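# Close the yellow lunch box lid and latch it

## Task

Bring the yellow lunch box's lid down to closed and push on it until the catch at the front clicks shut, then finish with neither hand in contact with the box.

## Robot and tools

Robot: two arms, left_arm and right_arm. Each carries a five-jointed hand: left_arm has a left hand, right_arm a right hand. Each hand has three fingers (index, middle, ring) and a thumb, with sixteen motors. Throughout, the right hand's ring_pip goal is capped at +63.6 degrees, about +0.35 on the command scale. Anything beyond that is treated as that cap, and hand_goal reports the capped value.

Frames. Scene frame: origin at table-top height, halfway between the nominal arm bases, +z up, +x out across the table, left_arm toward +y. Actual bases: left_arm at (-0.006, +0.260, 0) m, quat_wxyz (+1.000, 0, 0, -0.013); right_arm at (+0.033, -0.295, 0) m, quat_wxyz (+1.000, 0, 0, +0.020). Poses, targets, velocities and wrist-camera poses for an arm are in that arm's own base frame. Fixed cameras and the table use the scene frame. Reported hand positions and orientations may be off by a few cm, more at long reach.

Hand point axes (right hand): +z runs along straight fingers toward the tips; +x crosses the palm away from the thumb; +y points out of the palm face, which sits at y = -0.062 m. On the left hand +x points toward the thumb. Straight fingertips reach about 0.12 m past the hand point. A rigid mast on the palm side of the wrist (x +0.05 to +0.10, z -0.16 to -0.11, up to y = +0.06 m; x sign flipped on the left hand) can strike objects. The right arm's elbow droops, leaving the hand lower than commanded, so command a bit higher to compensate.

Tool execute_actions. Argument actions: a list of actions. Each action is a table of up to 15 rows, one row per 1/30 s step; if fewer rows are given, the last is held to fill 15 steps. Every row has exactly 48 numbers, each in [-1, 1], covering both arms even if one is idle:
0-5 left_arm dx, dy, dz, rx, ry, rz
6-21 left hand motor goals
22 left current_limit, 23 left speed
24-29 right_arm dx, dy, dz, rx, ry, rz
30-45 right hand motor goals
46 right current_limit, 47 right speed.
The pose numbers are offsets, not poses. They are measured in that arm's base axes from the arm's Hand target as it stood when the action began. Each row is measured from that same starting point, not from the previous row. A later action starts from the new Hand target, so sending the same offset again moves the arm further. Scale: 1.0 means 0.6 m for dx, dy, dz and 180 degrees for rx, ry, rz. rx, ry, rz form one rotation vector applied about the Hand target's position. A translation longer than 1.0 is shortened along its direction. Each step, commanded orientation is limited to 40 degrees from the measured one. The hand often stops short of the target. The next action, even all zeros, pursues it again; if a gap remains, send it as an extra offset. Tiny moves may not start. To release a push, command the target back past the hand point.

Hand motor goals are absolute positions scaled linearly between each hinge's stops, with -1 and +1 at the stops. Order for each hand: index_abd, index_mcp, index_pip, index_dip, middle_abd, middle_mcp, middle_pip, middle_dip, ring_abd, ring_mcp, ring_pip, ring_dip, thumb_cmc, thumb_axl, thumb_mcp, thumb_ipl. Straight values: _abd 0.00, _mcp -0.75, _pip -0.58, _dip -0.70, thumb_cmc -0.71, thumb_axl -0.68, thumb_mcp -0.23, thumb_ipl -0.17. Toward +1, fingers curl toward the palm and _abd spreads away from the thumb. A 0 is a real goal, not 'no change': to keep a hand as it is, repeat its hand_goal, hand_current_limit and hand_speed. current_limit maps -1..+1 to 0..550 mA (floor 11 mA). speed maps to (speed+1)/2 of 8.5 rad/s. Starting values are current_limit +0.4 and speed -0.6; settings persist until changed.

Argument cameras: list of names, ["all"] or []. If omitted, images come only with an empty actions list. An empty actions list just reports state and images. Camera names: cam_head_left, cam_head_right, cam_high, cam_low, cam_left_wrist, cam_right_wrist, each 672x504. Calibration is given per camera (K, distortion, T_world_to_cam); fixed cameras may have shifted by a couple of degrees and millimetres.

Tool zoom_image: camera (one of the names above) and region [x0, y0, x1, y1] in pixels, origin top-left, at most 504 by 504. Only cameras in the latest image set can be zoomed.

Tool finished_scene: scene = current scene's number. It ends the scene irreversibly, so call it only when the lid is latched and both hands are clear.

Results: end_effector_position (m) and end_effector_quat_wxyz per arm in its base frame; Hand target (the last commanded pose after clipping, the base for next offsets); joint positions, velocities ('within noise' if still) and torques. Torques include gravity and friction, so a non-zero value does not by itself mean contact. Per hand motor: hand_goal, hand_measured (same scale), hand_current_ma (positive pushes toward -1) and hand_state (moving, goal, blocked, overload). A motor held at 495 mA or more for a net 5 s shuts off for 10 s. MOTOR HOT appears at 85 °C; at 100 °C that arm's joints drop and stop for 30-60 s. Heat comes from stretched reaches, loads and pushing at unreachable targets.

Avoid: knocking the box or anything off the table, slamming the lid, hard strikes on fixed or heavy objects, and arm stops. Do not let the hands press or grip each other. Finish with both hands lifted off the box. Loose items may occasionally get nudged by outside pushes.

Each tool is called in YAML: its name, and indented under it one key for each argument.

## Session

execute_actions:
  actions: []
  cameras: ["all"]

zoom_image:
  camera: "cam_high"
  region: [100, 200, 420, 440]

Scene clock: 0.00 s.
left_arm: end_effector_position=(+0.6082, +0.0261, +0.3785) hand_goal=(+0.000, -0.754, -0.576, -0.696, +0.000, -0.754, -0.576, -0.696, +0.000, -0.754, -0.576, -0.696, -0.714, -0.678, -0.226, -0.168) hand_measured=(+0.000, -0.754, -0.576, -0.696, +0.000, -0.754, -0.576, -0.696, +0.000, -0.754, -0.576, -0.696, -0.714, -0.678, -0.226, -0.168) hand_current_ma=(+0, +0, +0, +0, +0, +0, +0, +0, +0, +0, +0, +0, +0, +0, +0, +0) hand_state=(goal, goal, goal, goal, goal, goal, goal, goal, goal, goal, goal, goal, goal, goal, goal, goal) hand_current_limit=0.40 hand_speed=-0.60 end_effector_quat_wxyz=(+0.148, +0.242, +0.944, +0.168) | right_arm: end_effector_position=(+0.3766, +0.2655, +0.1599) hand_goal=(+0.000, -0.754, -0.576, -0.696, +0.000, -0.754, -0.576, -0.696, +0.000, -0.754, -0.576, -0.696, -0.714, -0.678, -0.226, -0.168) hand_measured=(+0.000, -0.754, -0.576, -0.696, +0.000, -0.754, -0.576, -0.696, +0.000, -0.754, -0.576, -0.696, -0.714, -0.678, -0.226, -0.168) hand_current_ma=(+0, +0, +0, +0, +0, +0, +0, +0, +0, +0, +0, +0, +0, +0, +0, +0) hand_state=(goal, goal, goal, goal, goal, goal, goal, goal, goal, goal, goal, goal, goal, goal, goal, goal) hand_current_limit=0.40 hand_speed=-0.60 end_effector_quat_wxyz=(-0.263, +0.942, +0.196, -0.063)
Joint positions: left_arm=[-0.183 1.709 1.92 -1.449 -0.313 -1.199] | right_arm=[0.568 1.608 1.395 -1.28 -0.543 1.75]
Joint velocities: within noise
Joint torques (N m): no reading
Motor temperatures (°C): left_arm=[23 29 33 22 24 23] | right_arm=[23 26 42 27 24 22]
Heat: left arm: hottest elbow 33 °C; right arm: hottest elbow 42 °C.
Hand target: left_arm +0.6099, +0.0258, +0.3956; +0.167, +0.238, +0.942, +0.170 | right_arm +0.3840, +0.2702, +0.1678; -0.267, +0.941, +0.199, -0.052
camera_calibration:
cam_left_wrist: T_world_to_cam=[[0.357727, -0.93091, -0.0737475, -0.202636], [-0.861157, -0.359402, 0.359497, 0.35444], [-0.361165, -0.0650936, -0.930227, 0.693554], [0, 0, 0, 1]] pos_world=[0.628204, -0.0161032, 0.502799]
cam_right_wrist: T_world_to_cam=[[-0.510037, -0.791258, -0.337302, 0.491702], [-0.418994, -0.113925, 0.900813, -0.00444739], [-0.751203, 0.600776, -0.273427, 0.292621], [0, 0, 0, 1]] pos_world=[0.468741, 0.212757, 0.249869]

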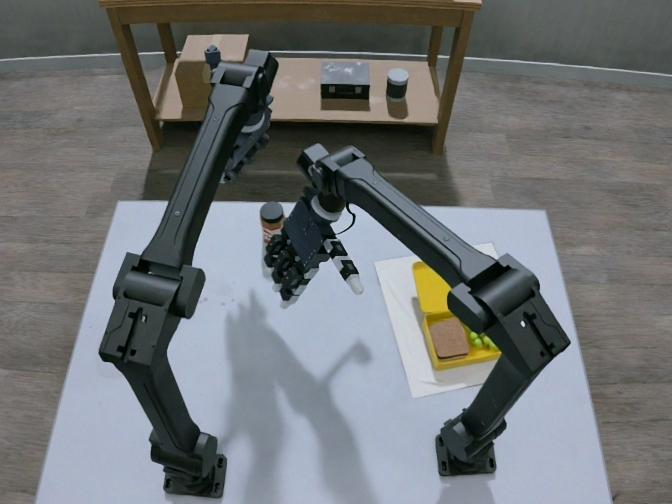

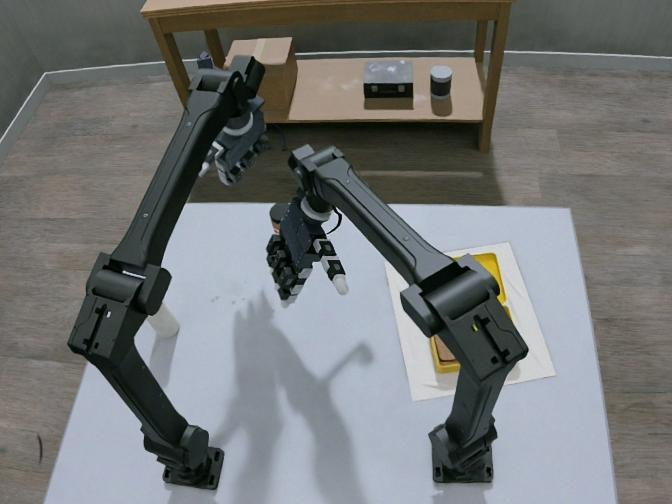

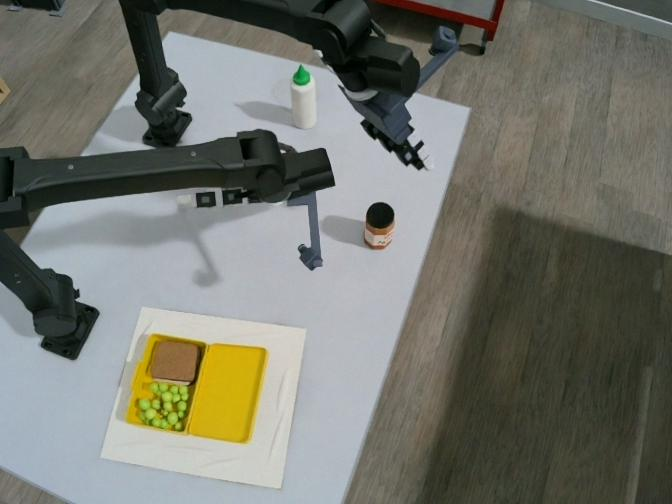

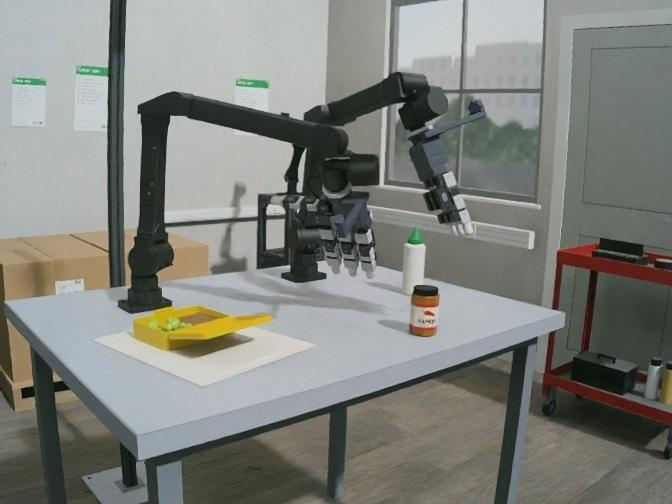

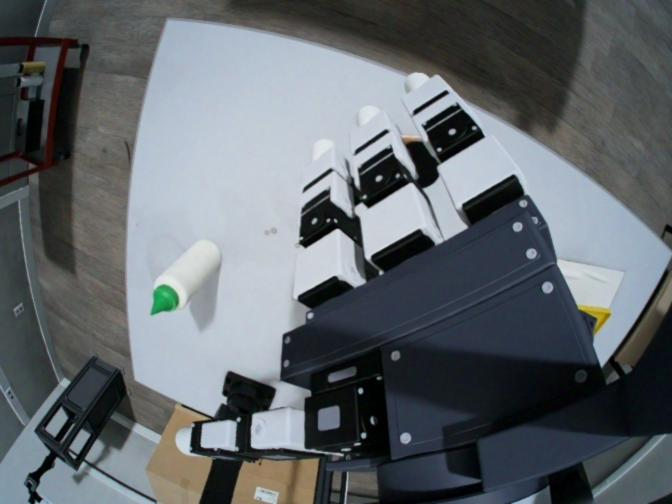

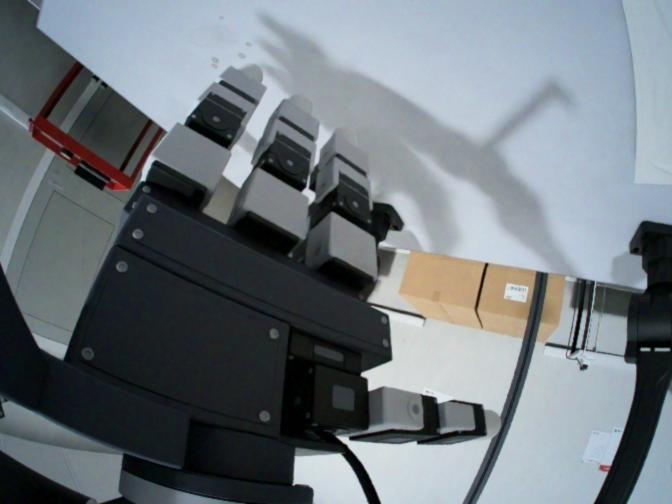

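Scaled by 1.575 from the camera's 672x504 image, which has a finer 960x720 frame.

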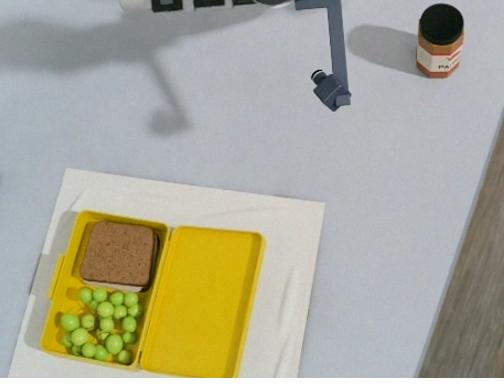

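zoom_image:
  camera: "cam_low"
  region: [110, 280, 310, 400]

zoom_image:
  camera: "cam_high"
  region: [100, 320, 290, 460]

zoom_image:
  camera: "cam_head_left"
  region: [390, 240, 530, 400]

Scaled by 2.520 from the camera's 672x504 image, which has a finer 960x720 frame.

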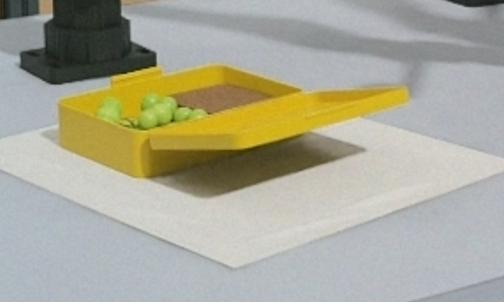

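Scaled by 2.653 from the camera's 672x504 image, which has a finer 960x720 frame.

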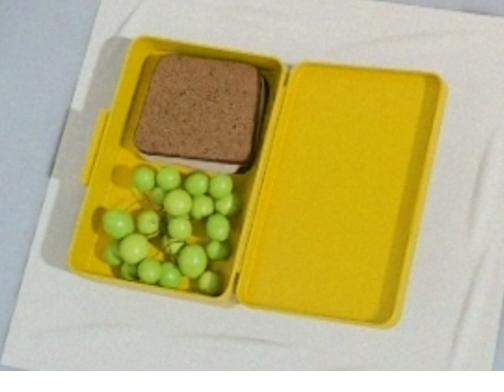

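Scaled by 3.150 from the camera's 672x504 image, which has a finer 960x720 frame.

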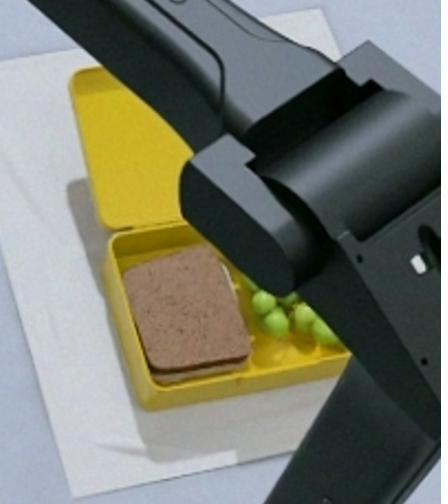

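execute_actions:
  actions:
    - [[-0.02,-0.045,-0.01,0.0143,-0.0111,-0.1347,0,-0.6,-0.358,-0.551,0,-0.3,0.1,0,0,-0.3,0.1,0,-0.714,-0.678,-0.226,-0.168,0.4,-0.5,-0.01,-0.04,0.06,-0.0141,-0.0578,0.1105,0,-0.753,-0.431,-0.551,0,-0.3,0.1,0,0,-0.753,-0.431,-0.551,-0.714,-0.678,-0.226,-0.168,0.4,-0.5]]
    - [[-0.034,-0.08,-0.0395,0.0143,-0.0111,-0.1347,0,-0.4,-0.358,-0.551,0,0.34,0.6,0.44,0,0.34,0.6,0.44,-0.714,-0.678,-0.226,-0.168,0.4,-0.5,-0.023,-0.0837,0.0122,-0.0141,-0.0578,0.1105,0,-0.753,-0.431,-0.551,0,0.34,0.6,0.44,0,-0.753,-0.431,-0.551,-0.714,-0.678,-0.226,-0.168,0.4,-0.5]]
    - [[-0.034,-0.08,-0.0395,0.0143,-0.0111,-0.1347,0,-0.4,-0.358,-0.551,0,0.34,0.6,0.44,0,0.34,0.6,0.44,-0.714,-0.678,-0.226,-0.168,0.4,-0.5,-0.023,-0.0837,0.0122,-0.0141,-0.0578,0.1105,0,-0.753,-0.431,-0.551,0,0.34,0.6,0.44,0,-0.753,-0.431,-0.551,-0.714,-0.678,-0.226,-0.168,0.4,-0.5]]
    - [[-0.034,-0.08,-0.0395,0.0143,-0.0111,-0.1347,0,-0.4,-0.358,-0.551,0,0.34,0.6,0.44,0,0.34,0.6,0.44,-0.714,-0.678,-0.226,-0.168,0.4,-0.5,-0.023,-0.0837,0.0122,-0.0141,-0.0578,0.1105,0,-0.753,-0.431,-0.551,0,0.34,0.6,0.44,0,-0.753,-0.431,-0.551,-0.714,-0.678,-0.226,-0.168,0.4,-0.5]]
  cameras: ["cam_high", "cam_low"]

Scene clock: 56.93 s.
left_arm: end_effector_position=(+0.5307, -0.1475, +0.3106) hand_goal=(+0.000, -0.400, -0.358, -0.552, +0.000, +0.340, +0.600, +0.440, +0.000, +0.340, +0.600, +0.440, -0.714, -0.678, -0.226, -0.168) hand_measured=(+0.000, -0.412, -0.362, -0.554, +0.000, +0.324, +0.598, +0.438, +0.000, +0.326, +0.598, +0.438, -0.716, -0.678, -0.224, -0.168) hand_current_ma=(+0, -25, -9, -4, +0, -39, -3, -3, +0, -33, -3, -3, -4, +1, +5, +0) hand_state=(goal, goal, goal, goal, goal, goal, goal, goal, goal, goal, goal, goal, goal, goal, goal, goal) hand_current_limit=0.40 hand_speed=-0.50 end_effector_quat_wxyz=(+0.274, +0.862, +0.420, +0.074) | right_arm: end_effector_position=(+0.3332, +0.0972, +0.2287) hand_goal=(+0.000, -0.754, -0.432, -0.552, +0.000, +0.340, +0.600, +0.440, +0.000, -0.754, -0.432, -0.552, -0.714, -0.678, -0.226, -0.168) hand_measured=(+0.000, -0.752, -0.434, -0.554, +0.000, +0.326, +0.596, +0.438, +0.000, -0.752, -0.434, -0.554, -0.712, -0.678, -0.224, -0.168) hand_current_ma=(+0, +1, -1, -1, +0, -21, -2, -2, +0, +1, -1, -2, +1, +0, +3, +0) hand_state=(goal, goal, goal, goal, goal, goal, goal, goal, goal, goal, goal, goal, goal, goal, goal, goal) hand_current_limit=0.40 hand_speed=-0.50 end_effector_quat_wxyz=(-0.012, +0.583, +0.808, +0.085)
Joint positions: left_arm=[-0.128 1.302 1.213 -1.03 0.37 0.451] | right_arm=[0.28 0.932 0.907 -1.426 -0.124 -0.033]
Joint torques (N m): left_arm=[2.9 -7.06 11.85 0.92 0.55 0.33] | right_arm=[-0.09 -3.37 11.56 1.28 -0.33 -0.17]
Motor temperatures (°C): left_arm=[23 32 40 22 24 23] | right_arm=[23 27 46 27 25 22]
Heat: left arm: hottest elbow 40 °C; right arm: hottest elbow 46 °C.
Hand target: left_arm +0.5366, -0.1452, +0.3183; +0.275, +0.863, +0.417, +0.076 | right_arm +0.3366, +0.0955, +0.2257; -0.016, +0.577, +0.811, +0.088
Off the commanded pose: left_arm 0.010 m, 0 deg | right_arm 0.005 m, 1 deg.
Images, in order (width x height): cam_high 672x504, cam_low 672x504.

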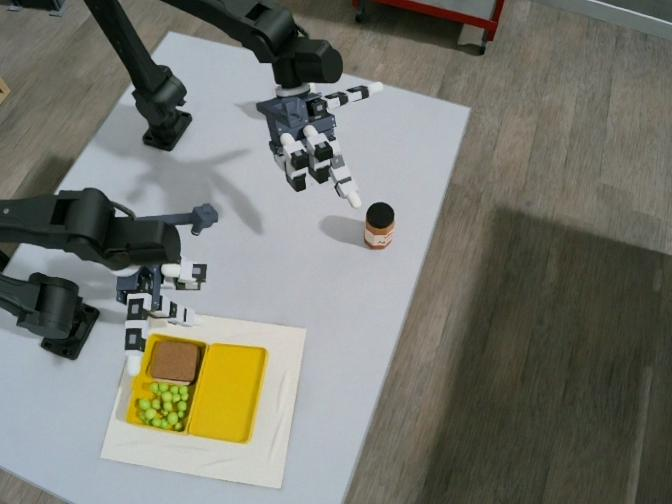

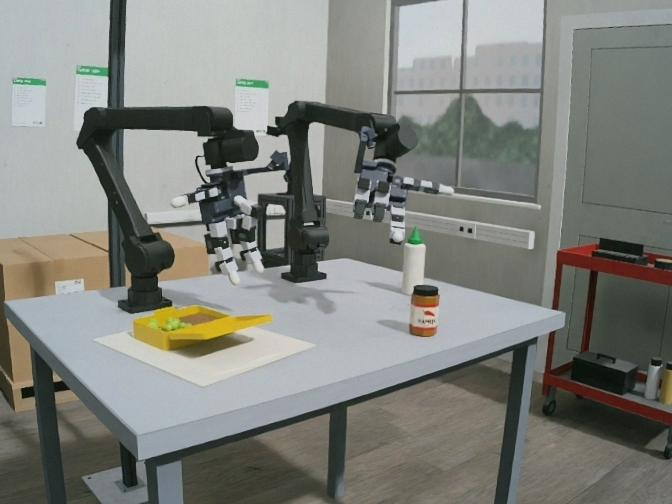

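execute_actions:
  actions:
    - [[-0.0339,-0.0799,-0.0394,0.0143,-0.0111,-0.1347,0,-0.4,-0.358,-0.551,0,0.34,0.6,0.44,0,0.34,0.6,0.44,-0.714,-0.678,-0.226,-0.168,0.4,-0.5,-0.0231,-0.0836,0.008,-0.0141,-0.0578,0.1105,0,-0.753,-0.431,-0.551,0,0.34,0.6,0.44,0,-0.753,-0.431,-0.551,-0.714,-0.678,-0.226,-0.168,0.4,-0.5]]
    - [[-0.0339,-0.0799,-0.0394,0.0143,-0.0111,-0.1347,0,-0.4,-0.358,-0.551,0,0.34,0.6,0.44,0,0.34,0.6,0.44,-0.714,-0.678,-0.226,-0.168,0.4,-0.5,-0.0231,-0.0836,0.008,0,0,0,0,-0.753,-0.431,-0.551,0,0.34,0.6,0.44,0,-0.753,-0.431,-0.551,-0.714,-0.678,-0.226,-0.168,0.4,-0.5]]
    - [[-0.0339,-0.0799,-0.0394,0,0,0,0,-0.4,-0.358,-0.551,0,0.34,0.6,0.44,0,0.34,0.6,0.44,-0.714,-0.678,-0.226,-0.168,0.4,-0.5,-0.0231,-0.0836,0.008,0,0,0,0,-0.753,-0.431,-0.551,0,0.34,0.6,0.44,0,-0.753,-0.431,-0.551,-0.714,-0.678,-0.226,-0.168,0.4,-0.5]]
    - [[-0.0339,-0.0799,-0.0394,0,0,0,0,-0.4,-0.358,-0.551,0,0.34,0.6,0.44,0,0.34,0.6,0.44,-0.714,-0.678,-0.226,-0.168,0.4,-0.5,0,0,-0.06,0,0,0,0,-0.753,-0.431,-0.551,0,0.34,0.6,0.44,0,-0.753,-0.431,-0.551,-0.714,-0.678,-0.226,-0.168,0.4,-0.5]]
    - [[-0.0339,-0.0799,-0.0394,0,0,0,0,-0.4,-0.358,-0.551,0,0.34,0.6,0.44,0,0.34,0.6,0.44,-0.714,-0.678,-0.226,-0.168,0.4,-0.5,0,0,-0.05,0,0,0,0,-0.753,-0.431,-0.551,0,0.34,0.6,0.44,0,-0.753,-0.431,-0.551,-0.714,-0.678,-0.226,-0.168,0.4,-0.5]]
  cameras: ["cam_high", "cam_low", "cam_head_left"]

zoom_image:
  camera: "cam_high"
  region: [70, 280, 310, 460]

zoom_image:
  camera: "cam_low"
  region: [90, 240, 330, 400]

Scene clock: 72.77 s.
left_arm: end_effector_position=(+0.4281, -0.3856, +0.2035) hand_goal=(+0.000, -0.400, -0.358, -0.552, +0.000, +0.340, +0.600, +0.440, +0.000, +0.340, +0.600, +0.440, -0.714, -0.678, -0.226, -0.168) hand_measured=(+0.000, -0.412, -0.362, -0.554, +0.000, +0.326, +0.598, +0.438, +0.000, +0.328, +0.598, +0.438, -0.718, -0.678, -0.224, -0.168) hand_current_ma=(+0, -25, -9, -4, +0, -35, -2, -3, +0, -29, -3, -3, -8, +1, +5, +0) hand_state=(goal, goal, goal, goal, goal, goal, goal, goal, goal, goal, goal, goal, goal, goal, goal, goal) hand_current_limit=0.40 hand_speed=-0.50 end_effector_quat_wxyz=(+0.257, +0.966, +0.006, +0.000) | right_arm: end_effector_position=(+0.2939, -0.0515, +0.1763) hand_goal=(+0.000, -0.754, -0.432, -0.552, +0.000, +0.340, +0.600, +0.440, +0.000, -0.754, -0.432, -0.552, -0.714, -0.678, -0.226, -0.168) hand_measured=(+0.000, -0.756, -0.434, -0.554, +0.000, +0.326, +0.598, +0.438, +0.000, -0.754, -0.434, -0.554, -0.716, -0.678, -0.222, -0.168) hand_current_ma=(+0, +0, -1, -1, +0, -20, -1, -2, +0, +0, -1, -2, -1, +0, +3, +0) hand_state=(goal, goal, goal, goal, goal, goal, goal, goal, goal, goal, goal, goal, goal, goal, goal, goal) hand_current_limit=0.40 hand_speed=-0.50 end_effector_quat_wxyz=(+0.054, +0.420, +0.898, +0.117)
Joint positions: left_arm=[-0.509 1.552 1.212 -0.957 0.447 0.986] | right_arm=[-0.562 0.885 0.7 -1.306 -0.245 -1.248]
Joint torques (N m): left_arm=[2.67 -9.7 8.77 1.7 0.52 0.14] | right_arm=[-0.09 -2.2 11.6 1.16 -0.65 -0.14]
Heat: left arm: hottest elbow 41 °C; right arm: hottest elbow 46 °C.
Hand target: left_arm +0.4351, -0.3847, +0.2001; +0.258, +0.966, +0.013, +0.004 | right_arm +0.2950, -0.0549, +0.1742; +0.055, +0.419, +0.899, +0.118
Off the commanded pose: left_arm 0.008 m, 1 deg | right_arm 0.004 m, 0 deg.
Images, in order (width x height): cam_head_left 672x504, cam_high 672x504, cam_low 672x504.

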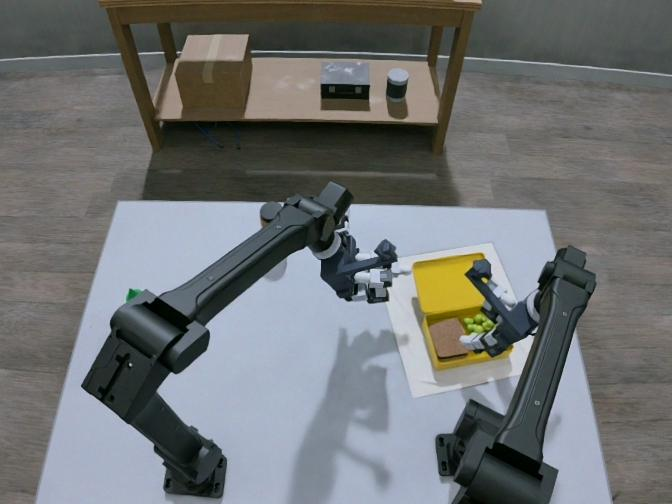

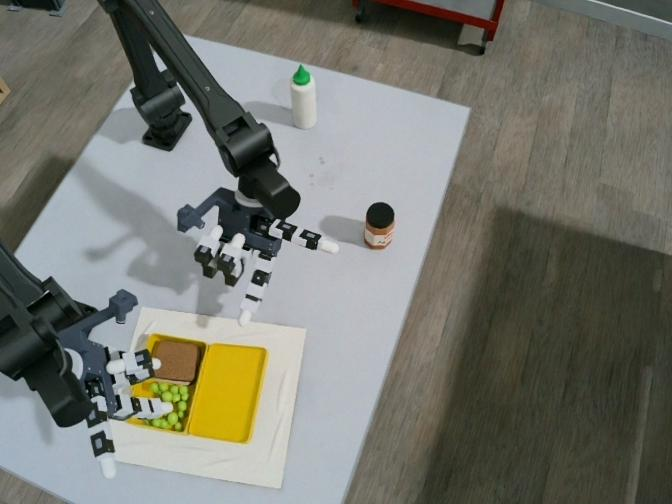

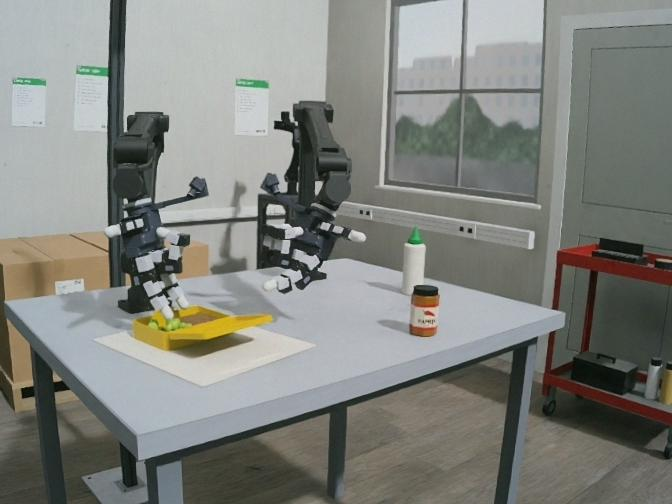

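Scaled by 2.100 from the camera's 672x504 image, which has a finer 960x720 frame.

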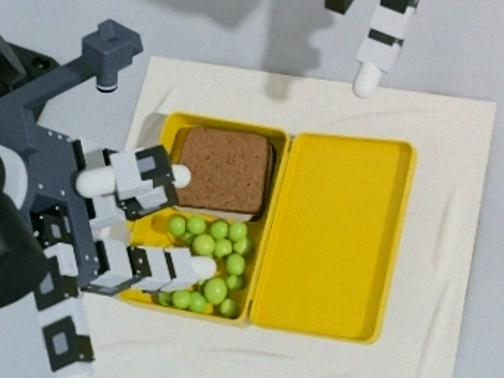

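Scaled by 2.100 from the camera's 672x504 image, which has a finer 960x720 frame.

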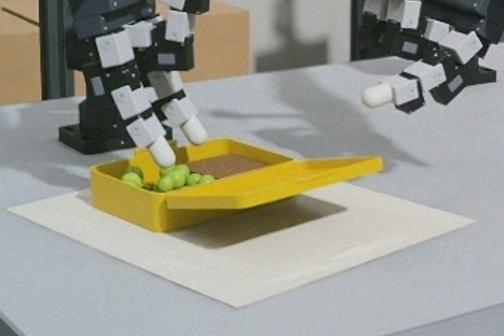

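execute_actions:
  actions:
    - [[0.01,0,-0.083,0,0,0,0,-0.4,-0.358,-0.551,0,0.34,0.6,0.44,0,0.34,0.6,0.44,-0.714,-0.678,-0.226,-0.168,0.4,-0.5,0,0,-0.05,0,0,0,0,-0.753,-0.431,-0.551,0,0.34,0.6,0.44,0,-0.753,-0.431,-0.551,-0.714,-0.678,-0.226,-0.168,0.4,-0.5]]
    - [[0,0,-0.075,0,0,0,0,-0.4,-0.358,-0.551,0,0.34,0.6,0.44,0,0.34,0.6,0.44,-0.714,-0.678,-0.226,-0.168,0.4,-0.5,0,0,-0.04,0,0,0,0,-0.753,-0.431,-0.551,0,0.34,0.6,0.44,0,-0.753,-0.431,-0.551,-0.714,-0.678,-0.226,-0.168,0.4,-0.5]]
    - [[0,-0.05,0,0,0,0,0,-0.4,-0.358,-0.551,0,0.34,0.6,0.44,0,0.34,0.6,0.44,-0.714,-0.678,-0.226,-0.168,0.4,-0.5,0,0,-0.01,0,0,0,0,-0.753,-0.431,-0.551,0,0.34,0.6,0.44,0,-0.753,-0.431,-0.551,-0.714,-0.678,-0.226,-0.168,0.4,-0.5]]
  cameras: ["cam_high", "cam_low"]

zoom_image:
  camera: "cam_high"
  region: [70, 280, 310, 460]

zoom_image:
  camera: "cam_low"
  region: [90, 240, 330, 400]

Scene clock: 86.33 s.
left_arm: end_effector_position=(+0.4283, -0.4024, +0.1024) hand_goal=(+0.000, -0.400, -0.358, -0.552, +0.000, +0.340, +0.600, +0.440, +0.000, +0.340, +0.600, +0.440, -0.714, -0.678, -0.226, -0.168) hand_measured=(+0.002, -0.384, -0.352, -0.554, +0.000, +0.326, +0.598, +0.438, +0.000, +0.328, +0.598, +0.438, -0.718, -0.678, -0.224, -0.168) hand_current_ma=(+3, +38, +11, -4, +0, -35, -2, -3, +0, -29, -3, -3, -8, +1, +5, +0) hand_state=(goal, goal, goal, goal, goal, goal, goal, goal, goal, goal, goal, goal, goal, goal, goal, goal) hand_current_limit=0.40 hand_speed=-0.50 end_effector_quat_wxyz=(+0.255, +0.967, +0.013, -0.004) | right_arm: end_effector_position=(+0.3014, -0.0546, +0.1449) hand_goal=(+0.000, -0.754, -0.432, -0.552, +0.000, +0.340, +0.600, +0.440, +0.000, -0.754, -0.432, -0.552, -0.714, -0.678, -0.226, -0.168) hand_measured=(+0.002, -0.748, -0.428, -0.550, +0.000, +0.326, +0.598, +0.438, +0.024, -0.700, -0.384, -0.518, -0.716, -0.678, -0.222, -0.168) hand_current_ma=(+1, +6, +3, +1, +0, -20, -1, -2, +31, +135, +102, +66, -1, +0, +3, +0) hand_state=(goal, goal, goal, goal, goal, goal, goal, goal, blocked, blocked, blocked, blocked, goal, goal, goal, goal) hand_current_limit=0.40 hand_speed=-0.50 end_effector_quat_wxyz=(+0.079, +0.414, +0.898, +0.124)
Joint positions: left_arm=[-0.542 1.692 1.094 -0.689 0.437 0.94] | right_arm=[-0.57 0.909 0.611 -1.146 -0.267 -1.259]
Joint torques (N m): left_arm=[1.44 -9.23 11.28 1.37 0.36 0.08] | right_arm=[0.38 -0.44 7.45 2.14 0.12 -0.05]
Heat: left arm: hottest elbow 41 °C; right arm: hottest elbow 46 °C.
Hand target: left_arm +0.4411, -0.4148, +0.1054; +0.258, +0.966, +0.013, +0.004 | right_arm +0.2951, -0.0549, +0.1143; +0.056, +0.419, +0.899, +0.118
Off the commanded pose: left_arm 0.018 m, 1 deg | right_arm 0.031 m, 3 deg.
Images, in order (width x height): cam_high 672x504, cam_low 672x504.

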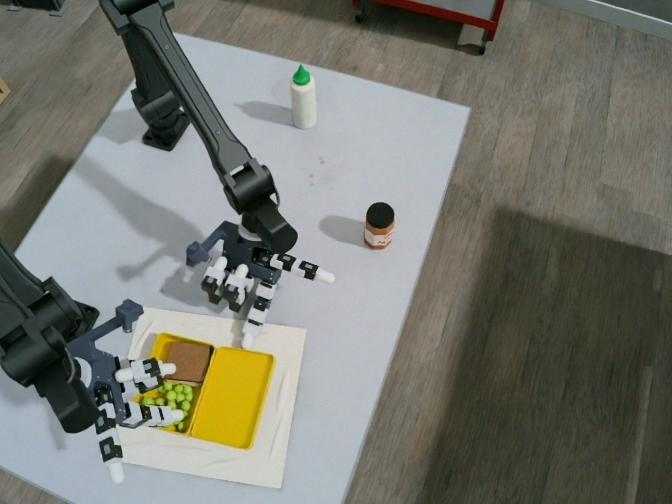

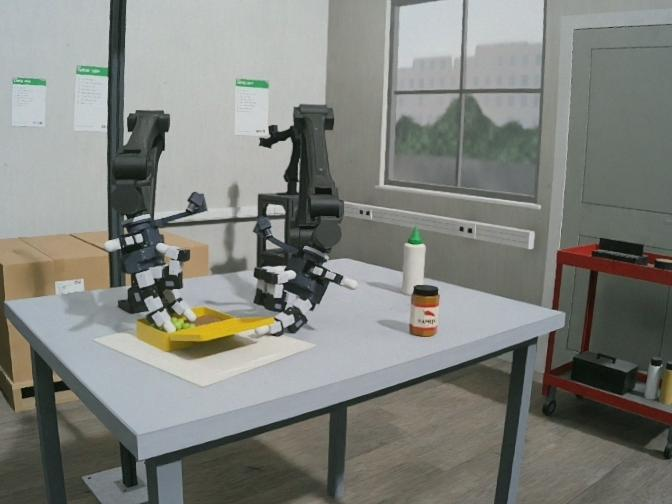

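Scaled by 2.100 from the camera's 672x504 image, which has a finer 960x720 frame.

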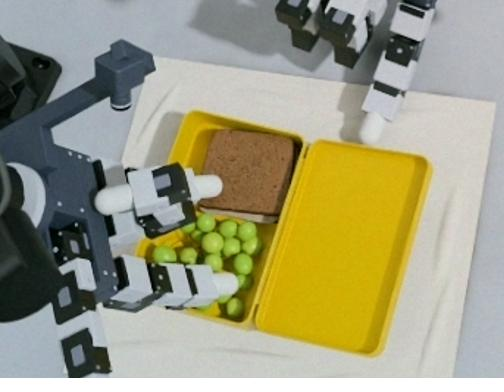

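Scaled by 2.100 from the camera's 672x504 image, which has a finer 960x720 frame.

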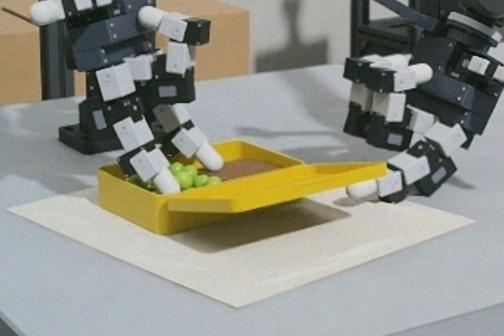

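execute_actions:
  actions:
    - [[0.075,0.01,0.03,0,0,0,0,-0.4,-0.358,-0.551,0,0.34,0.6,0.44,0,0.34,0.6,0.44,-0.714,-0.678,-0.226,-0.168,0.4,-0.5,0,0,0,0,0,0,0,-0.753,-0.431,-0.551,0,0.34,0.6,0.44,0,-0.753,-0.431,-0.551,-0.714,-0.678,-0.226,-0.168,0.4,-0.5]]
    - [[0,-0.05,0,0,0,0,0,-0.4,-0.358,-0.551,0,0.34,0.6,0.44,0,0.34,0.6,0.44,-0.714,-0.678,-0.226,-0.168,0.4,-0.5,0,0,0,0,0,0,0,-0.753,-0.431,-0.551,0,0.34,0.6,0.44,0,-0.753,-0.431,-0.551,-0.714,-0.678,-0.226,-0.168,0.4,-0.5]]
  cameras: ["cam_high", "cam_low"]

zoom_image:
  camera: "cam_high"
  region: [70, 280, 310, 460]

zoom_image:
  camera: "cam_low"
  region: [90, 240, 330, 400]

Scene clock: 100.57 s.
left_arm: end_effector_position=(+0.4692, -0.4291, +0.1091) hand_goal=(+0.000, -0.400, -0.358, -0.552, +0.000, +0.340, +0.600, +0.440, +0.000, +0.340, +0.600, +0.440, -0.714, -0.678, -0.226, -0.168) hand_measured=(+0.002, -0.406, -0.358, -0.554, +0.000, +0.326, +0.598, +0.438, +0.000, +0.328, +0.598, +0.438, -0.718, -0.678, -0.224, -0.168) hand_current_ma=(+3, -10, +0, -4, +0, -35, -2, -3, +0, -29, -3, -3, -8, +1, +5, +0) hand_state=(goal, goal, goal, goal, goal, goal, goal, goal, goal, goal, goal, goal, goal, goal, goal, goal) hand_current_limit=0.40 hand_speed=-0.50 end_effector_quat_wxyz=(+0.251, +0.968, +0.012, -0.009) | right_arm: end_effector_position=(+0.3014, -0.0546, +0.1448) hand_goal=(+0.000, -0.754, -0.432, -0.552, +0.000, +0.340, +0.600, +0.440, +0.000, -0.754, -0.432, -0.552, -0.714, -0.678, -0.226, -0.168) hand_measured=(+0.002, -0.748, -0.428, -0.550, +0.000, +0.326, +0.598, +0.438, +0.024, -0.700, -0.384, -0.518, -0.716, -0.678, -0.222, -0.168) hand_current_ma=(+1, +6, +3, +1, +0, -20, -1, -2, +31, +135, +102, +66, -1, +0, +3, +0) hand_state=(goal, goal, goal, goal, goal, goal, goal, goal, blocked, blocked, blocked, blocked, goal, goal, goal, goal) hand_current_limit=0.40 hand_speed=-0.50 end_effector_quat_wxyz=(+0.079, +0.414, +0.898, +0.124)
Joint positions: left_arm=[-0.545 1.796 1.266 -0.77 0.436 0.94] | right_arm=[-0.57 0.909 0.611 -1.146 -0.267 -1.259]
Joint torques (N m): left_arm=[2.26 -12.04 12.48 0.75 0.49 0.12] | right_arm=[0.44 -0.38 7.45 2.21 0.12 -0.05]
Heat: left arm: hottest elbow 42 °C; right arm: hottest elbow 46 °C.
Hand target: left_arm +0.4860, -0.4389, +0.1236; +0.259, +0.966, +0.013, +0.004 | right_arm +0.2951, -0.0549, +0.1143; +0.056, +0.419, +0.899, +0.118
Off the commanded pose: left_arm 0.024 m, 2 deg | right_arm 0.031 m, 3 deg.
Images, in order (width x height): cam_high 672x504, cam_low 672x504.

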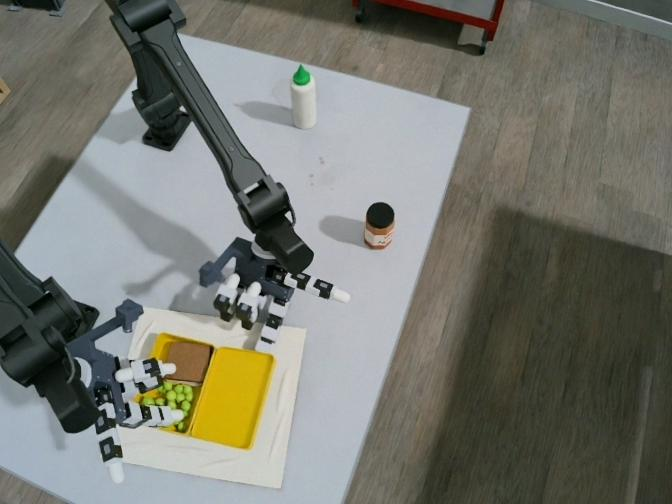

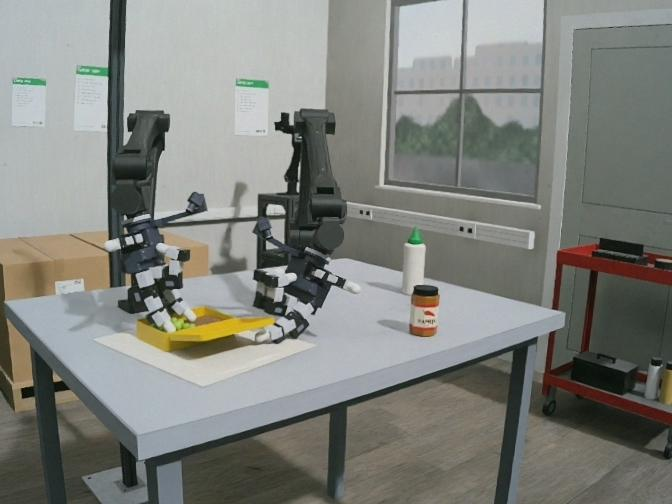

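Scaled by 2.100 from the camera's 672x504 image, which has a finer 960x720 frame.

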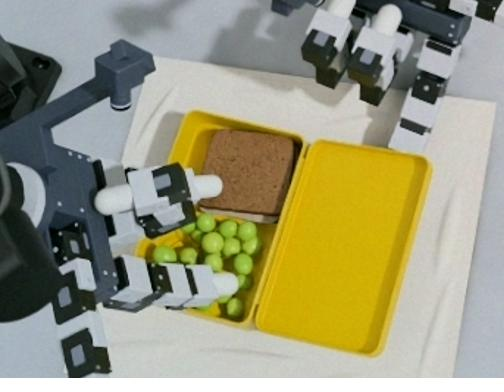

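Scaled by 2.100 from the camera's 672x504 image, which has a finer 960x720 frame.

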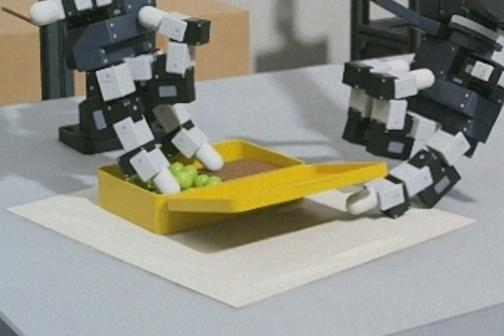

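execute_actions:
  actions:
    - [[0,-0.035,0.03,0,0,0,0,-0.4,-0.358,-0.551,0,0.34,0.6,0.44,0,0.34,0.6,0.44,-0.714,-0.678,-0.226,-0.168,0.7,-0.5,0,0,0,0,0,0,0,-0.753,-0.431,-0.551,0,0.34,0.6,0.44,0,-0.753,-0.431,-0.551,-0.714,-0.678,-0.226,-0.168,0.4,-0.5]]
    - [[0,-0.01,0.07,0,0,0,0,-0.4,-0.358,-0.551,0,0.34,0.6,0.44,0,0.34,0.6,0.44,-0.714,-0.678,-0.226,-0.168,0.7,-0.5,0,0,0,0,0,0,0,-0.753,-0.431,-0.551,0,0.34,0.6,0.44,0,-0.753,-0.431,-0.551,-0.714,-0.678,-0.226,-0.168,0.4,-0.5]]
  cameras: ["cam_high", "cam_low"]

zoom_image:
  camera: "cam_high"
  region: [70, 280, 310, 460]

zoom_image:
  camera: "cam_low"
  region: [90, 240, 330, 400]

Scene clock: 108.30 s.
left_arm: end_effector_position=(+0.4754, -0.4489, +0.1401) hand_goal=(+0.000, -0.400, -0.358, -0.552, +0.000, +0.340, +0.600, +0.440, +0.000, +0.340, +0.600, +0.440, -0.714, -0.678, -0.226, -0.168) hand_measured=(-0.004, -0.424, -0.368, -0.554, +0.000, +0.326, +0.598, +0.438, +0.000, +0.328, +0.598, +0.438, -0.718, -0.678, -0.224, -0.168) hand_current_ma=(-6, -66, -19, -4, +0, -35, -2, -3, +0, -29, -3, -3, -8, +1, +5, +0) hand_state=(goal, blocked, goal, goal, goal, goal, goal, goal, goal, goal, goal, goal, goal, goal, goal, goal) hand_current_limit=0.70 hand_speed=-0.50 end_effector_quat_wxyz=(+0.238, +0.971, +0.025, -0.024) | right_arm: end_effector_position=(+0.3014, -0.0546, +0.1448) hand_goal=(+0.000, -0.754, -0.432, -0.552, +0.000, +0.340, +0.600, +0.440, +0.000, -0.754, -0.432, -0.552, -0.714, -0.678, -0.226, -0.168) hand_measured=(+0.002, -0.748, -0.428, -0.550, +0.000, +0.326, +0.598, +0.438, +0.024, -0.700, -0.384, -0.518, -0.716, -0.678, -0.222, -0.168) hand_current_ma=(+1, +6, +3, +1, +0, -20, -1, -2, +31, +135, +102, +66, -1, +0, +3, +0) hand_state=(goal, goal, goal, goal, goal, goal, goal, goal, blocked, blocked, blocked, blocked, goal, goal, goal, goal) hand_current_limit=0.40 hand_speed=-0.50 end_effector_quat_wxyz=(+0.079, +0.414, +0.898, +0.124)
Joint positions: left_arm=[-0.574 1.8 1.379 -0.903 0.419 0.892] | right_arm=[-0.57 0.909 0.611 -1.146 -0.267 -1.259]
Joint torques (N m): left_arm=[1.03 -15.5 13.71 0.61 0.66 0.17] | right_arm=[0.38 -0.38 7.45 2.22 0.13 -0.04]
Heat: left arm: hottest elbow 43 °C; right arm: hottest elbow 45 °C.
Hand target: left_arm +0.4860, -0.4658, +0.1835; +0.259, +0.966, +0.013, +0.004 | right_arm +0.2951, -0.0549, +0.1143; +0.056, +0.419, +0.899, +0.118
Off the commanded pose: left_arm 0.048 m, 4 deg | right_arm 0.031 m, 3 deg.
Images, in order (width x height): cam_high 672x504, cam_low 672x504.

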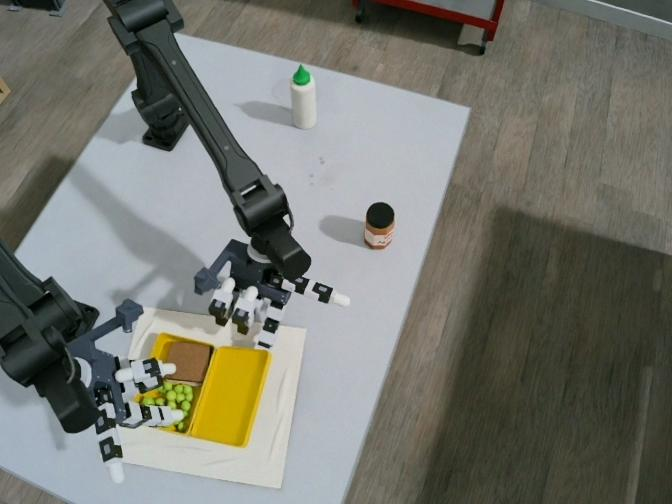

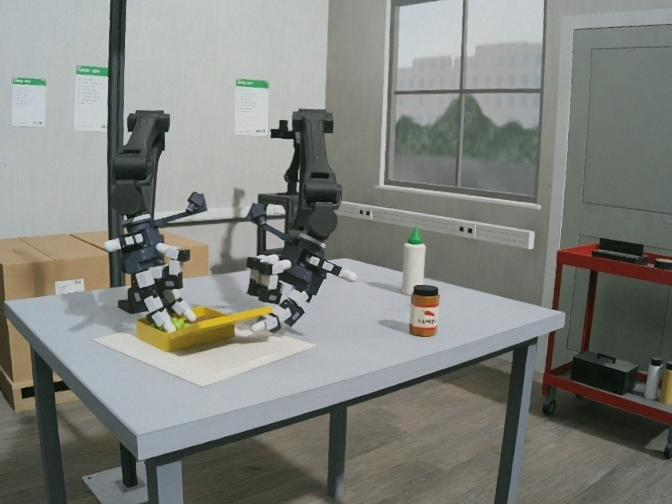

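Scaled by 2.100 from the camera's 672x504 image, which has a finer 960x720 frame.

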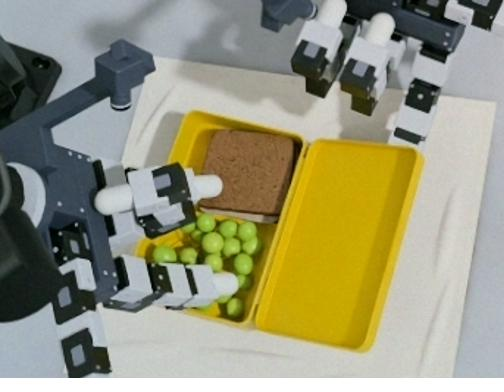

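Scaled by 2.100 from the camera's 672x504 image, which has a finer 960x720 frame.

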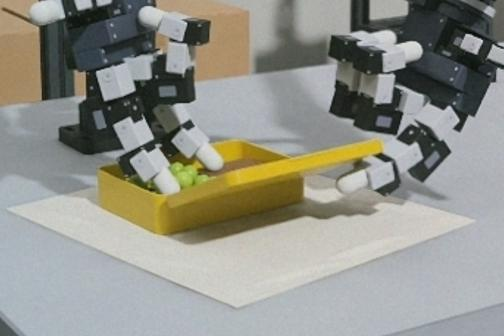

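execute_actions:
  actions:
    - [[-0.02,-0.003,0.06,0,0,0,0,-0.4,-0.358,-0.551,0,0.34,0.6,0.44,0,0.34,0.6,0.44,-0.714,-0.678,-0.226,-0.168,0.5,-0.5,0,0,0,0,0,0,0,-0.753,-0.431,-0.551,0,0.34,0.6,0.44,0,-0.753,-0.431,-0.551,-0.714,-0.678,-0.226,-0.168,0.4,-0.5]]
    - [[-0.055,-0.01,0.03,0,0,0,0,-0.4,-0.358,-0.551,0,0.34,0.6,0.44,0,0.34,0.6,0.44,-0.714,-0.678,-0.226,-0.168,0.5,-0.5,0,0,0,0,0,0,0,-0.753,-0.431,-0.551,0,0.34,0.6,0.44,0,-0.753,-0.431,-0.551,-0.714,-0.678,-0.226,-0.168,0.4,-0.5]]
    - [[-0.06,-0.012,0.0,0,0,0,0,-0.4,-0.358,-0.551,0,0.34,0.6,0.44,0,0.34,0.6,0.44,-0.714,-0.678,-0.226,-0.168,0.5,-0.5,0,0,0,0,0,0,0,-0.753,-0.431,-0.551,0,0.34,0.6,0.44,0,-0.753,-0.431,-0.551,-0.714,-0.678,-0.226,-0.168,0.4,-0.5]]
  cameras: ["cam_high", "cam_low"]

zoom_image:
  camera: "cam_high"
  region: [70, 280, 310, 460]

zoom_image:
  camera: "cam_low"
  region: [90, 240, 330, 400]

Scene clock: 118.17 s.
left_arm: end_effector_position=(+0.4069, -0.4781, +0.2227) hand_goal=(+0.000, -0.400, -0.358, -0.552, +0.000, +0.340, +0.600, +0.440, +0.000, +0.340, +0.600, +0.440, -0.714, -0.678, -0.226, -0.168) hand_measured=(-0.004, -0.416, -0.364, -0.554, +0.000, +0.326, +0.598, +0.438, +0.000, +0.328, +0.598, +0.438, -0.718, -0.678, -0.224, -0.168) hand_current_ma=(-5, -37, -10, -3, +0, -35, -2, -3, +0, -29, -3, -3, -8, +1, +5, +0) hand_state=(goal, goal, goal, goal, goal, goal, goal, goal, goal, goal, goal, goal, goal, goal, goal, goal) hand_current_limit=0.50 hand_speed=-0.50 end_effector_quat_wxyz=(+0.247, +0.969, +0.015, -0.009) | right_arm: end_effector_position=(+0.3014, -0.0546, +0.1448) hand_goal=(+0.000, -0.754, -0.432, -0.552, +0.000, +0.340, +0.600, +0.440, +0.000, -0.754, -0.432, -0.552, -0.714, -0.678, -0.226, -0.168) hand_measured=(+0.002, -0.748, -0.428, -0.550, +0.000, +0.326, +0.598, +0.438, +0.024, -0.700, -0.384, -0.518, -0.716, -0.678, -0.222, -0.168) hand_current_ma=(+1, +6, +3, +1, +0, -20, -1, -2, +31, +135, +102, +66, -1, +0, +3, +0) hand_state=(goal, goal, goal, goal, goal, goal, goal, goal, blocked, blocked, blocked, blocked, goal, goal, goal, goal) hand_current_limit=0.40 hand_speed=-0.50 end_effector_quat_wxyz=(+0.079, +0.414, +0.898, +0.124)
Joint positions: left_arm=[-0.697 1.617 1.351 -0.976 0.383 0.778] | right_arm=[-0.57 0.909 0.611 -1.146 -0.267 -1.259]
Joint torques (N m): left_arm=[2.32 -13.45 8.79 1.81 0.44 0.17] | right_arm=[0.38 -0.38 7.46 2.21 0.12 -0.05]
Heat: left arm: hottest elbow 44 °C; right arm: hottest elbow 45 °C.
Hand target: left_arm +0.4051, -0.4808, +0.2374; +0.259, +0.966, +0.013, +0.004 | right_arm +0.2951, -0.0549, +0.1143; +0.056, +0.419, +0.899, +0.118
Off the commanded pose: left_arm 0.015 m, 2 deg | right_arm 0.031 m, 3 deg.
Images, in order (width x height): cam_high 672x504, cam_low 672x504.

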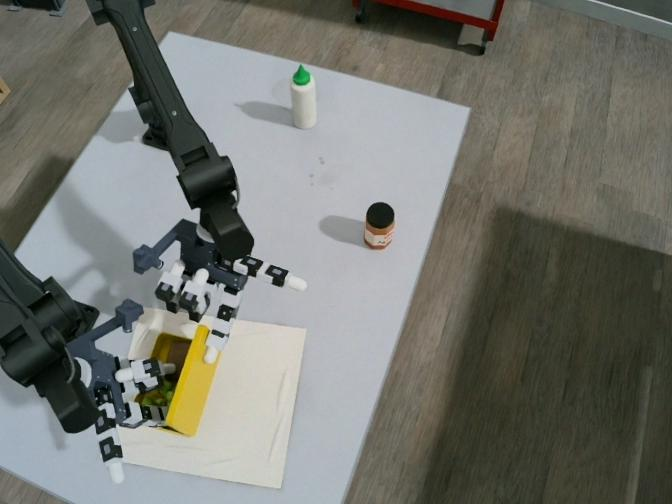

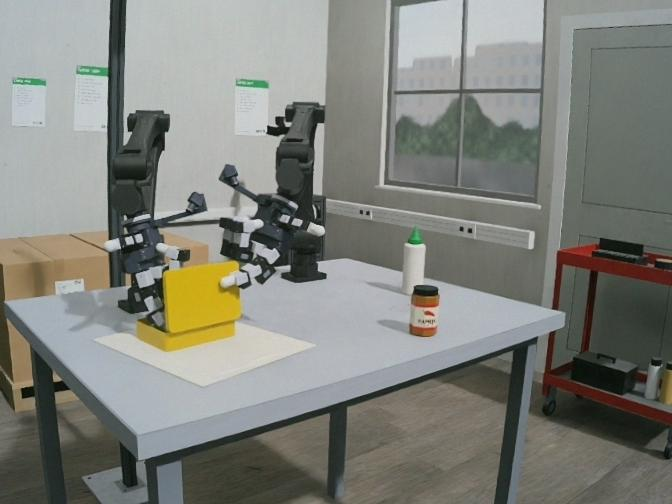

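Scaled by 2.100 from the camera's 672x504 image, which has a finer 960x720 frame.

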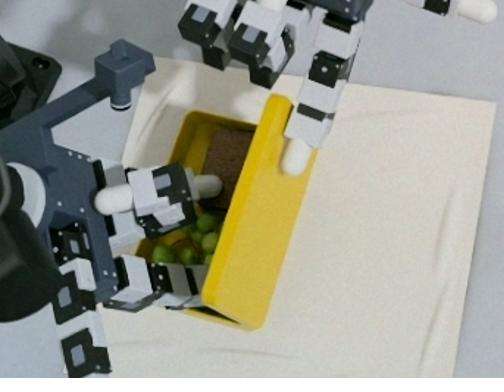

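Scaled by 2.100 from the camera's 672x504 image, which has a finer 960x720 frame.

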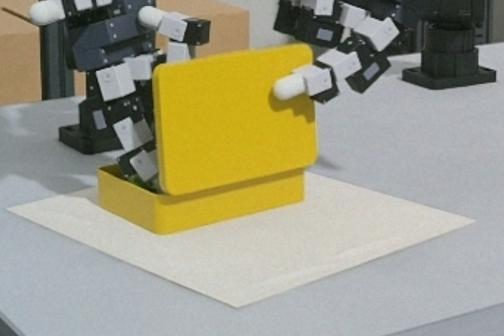

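execute_actions:
  actions:
    - [[-0.055,-0.012,0.0,0,0,0,0,-0.4,-0.358,-0.551,0,0.34,0.6,0.44,0,0.34,0.6,0.44,-0.714,-0.678,-0.226,-0.168,0.5,-0.5,0,0,0,0,0,0,0,-0.753,-0.431,-0.551,0,0.34,0.6,0.44,0,-0.753,-0.431,-0.551,-0.714,-0.678,-0.226,-0.168,0.4,-0.5]]
    - [[0,0,0,0,0,0,0,-0.4,-0.358,-0.551,0,0.34,0.6,0.44,0,0.34,0.6,0.44,-0.714,-0.678,-0.226,-0.168,0.5,-0.5,-0.01,-0.01,0.1,0,0,0,0,-0.753,-0.431,-0.551,0,0.34,0.6,0.44,0,-0.753,-0.431,-0.551,-0.714,-0.678,-0.226,-0.168,0.4,-0.5]]
    - [[0,0,0,0,0,0,0,-0.4,-0.358,-0.551,0,0.34,0.6,0.44,0,0.34,0.6,0.44,-0.714,-0.678,-0.226,-0.168,0.5,-0.5,-0.02,-0.03,0.09,0,0,0,0,-0.753,-0.431,-0.551,0,0.34,0.6,0.44,0,-0.753,-0.431,-0.551,-0.714,-0.678,-0.226,-0.168,0.4,-0.5]]
    - [[0,0,0,0,0,0,0,-0.4,-0.358,-0.551,0,0.34,0.6,0.44,0,0.34,0.6,0.44,-0.714,-0.678,-0.226,-0.168,0.5,-0.5,-0.02,-0.08,0.05,0,0,0,0,-0.753,-0.431,-0.551,0,0.34,0.6,0.44,0,-0.753,-0.431,-0.551,-0.714,-0.678,-0.226,-0.168,0.4,-0.5]]
  cameras: ["cam_high", "cam_low"]

zoom_image:
  camera: "cam_high"
  region: [70, 280, 310, 460]

zoom_image:
  camera: "cam_low"
  region: [90, 240, 330, 400]

Scene clock: 129.53 s.
left_arm: end_effector_position=(+0.3754, -0.4852, +0.2255) hand_goal=(+0.000, -0.400, -0.358, -0.552, +0.000, +0.340, +0.600, +0.440, +0.000, +0.340, +0.600, +0.440, -0.714, -0.678, -0.226, -0.168) hand_measured=(-0.004, -0.410, -0.360, -0.554, +0.000, +0.326, +0.598, +0.438, +0.000, +0.328, +0.598, +0.438, -0.718, -0.678, -0.224, -0.168) hand_current_ma=(-4, -19, -4, -3, +0, -35, -2, -3, +0, -29, -3, -3, -8, +1, +5, +0) hand_state=(goal, goal, goal, goal, goal, goal, goal, goal, goal, goal, goal, goal, goal, goal, goal, goal) hand_current_limit=0.50 hand_speed=-0.50 end_effector_quat_wxyz=(+0.247, +0.969, +0.016, -0.006) | right_arm: end_effector_position=(+0.2587, -0.1153, +0.2382) hand_goal=(+0.000, -0.754, -0.432, -0.552, +0.000, +0.340, +0.600, +0.440, +0.000, -0.754, -0.432, -0.552, -0.714, -0.678, -0.226, -0.168) hand_measured=(-0.002, -0.754, -0.430, -0.550, +0.000, +0.326, +0.598, +0.438, -0.002, -0.754, -0.430, -0.550, -0.716, -0.678, -0.222, -0.168) hand_current_ma=(-1, +0, +1, +1, +0, -18, -1, -2, -1, +0, +1, +2, -1, +0, +3, +0) hand_state=(goal, goal, goal, goal, goal, goal, goal, goal, goal, goal, goal, goal, goal, goal, goal, goal) hand_current_limit=0.40 hand_speed=-0.50 end_effector_quat_wxyz=(+0.038, +0.423, +0.897, +0.123)
Joint positions: left_arm=[-0.752 1.562 1.29 -0.944 0.36 0.722] | right_arm=[-0.879 0.954 0.903 -1.557 -0.256 -1.574]
Joint torques (N m): left_arm=[1.44 -12.57 8.69 1.87 0.48 0.12] | right_arm=[-0.09 -2.73 16.59 0.09 -0.73 -0.14]
Heat: left arm: hottest elbow 43 °C; right arm: hottest elbow 45 °C.
Hand target: left_arm +0.3719, -0.4881, +0.2373; +0.258, +0.966, +0.013, +0.004 | right_arm +0.2650, -0.1268, +0.2581; +0.055, +0.419, +0.899, +0.118
Off the commanded pose: left_arm 0.013 m, 2 deg | right_arm 0.024 m, 2 deg.
Images, in order (width x height): cam_high 672x504, cam_low 672x504.

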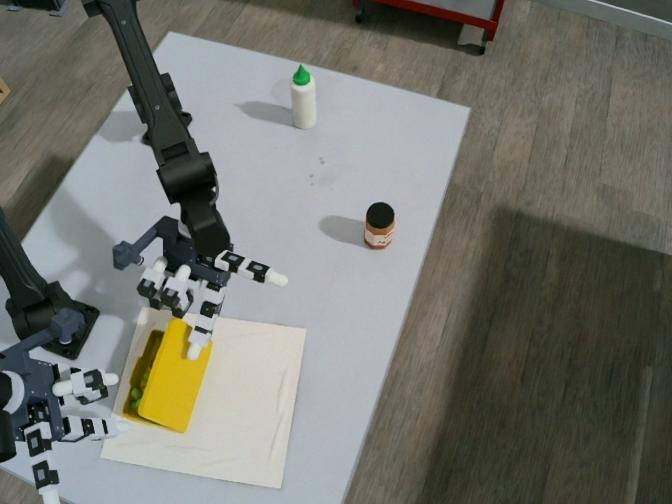

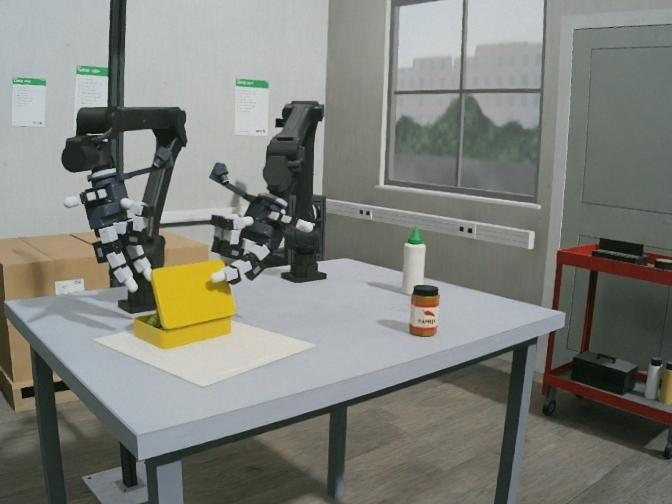

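Scaled by 2.100 from the camera's 672x504 image, which has a finer 960x720 frame.

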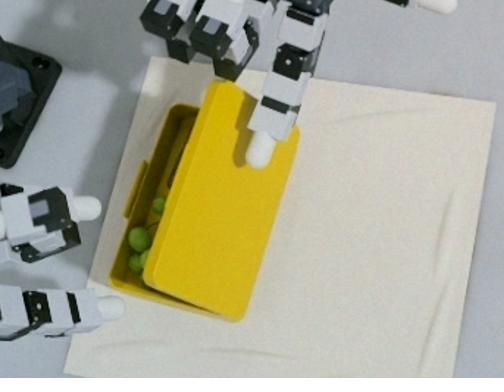

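Scaled by 2.100 from the camera's 672x504 image, which has a finer 960x720 frame.

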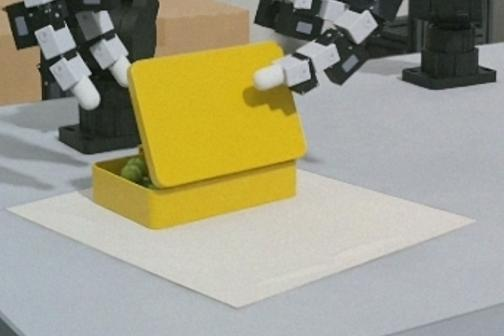

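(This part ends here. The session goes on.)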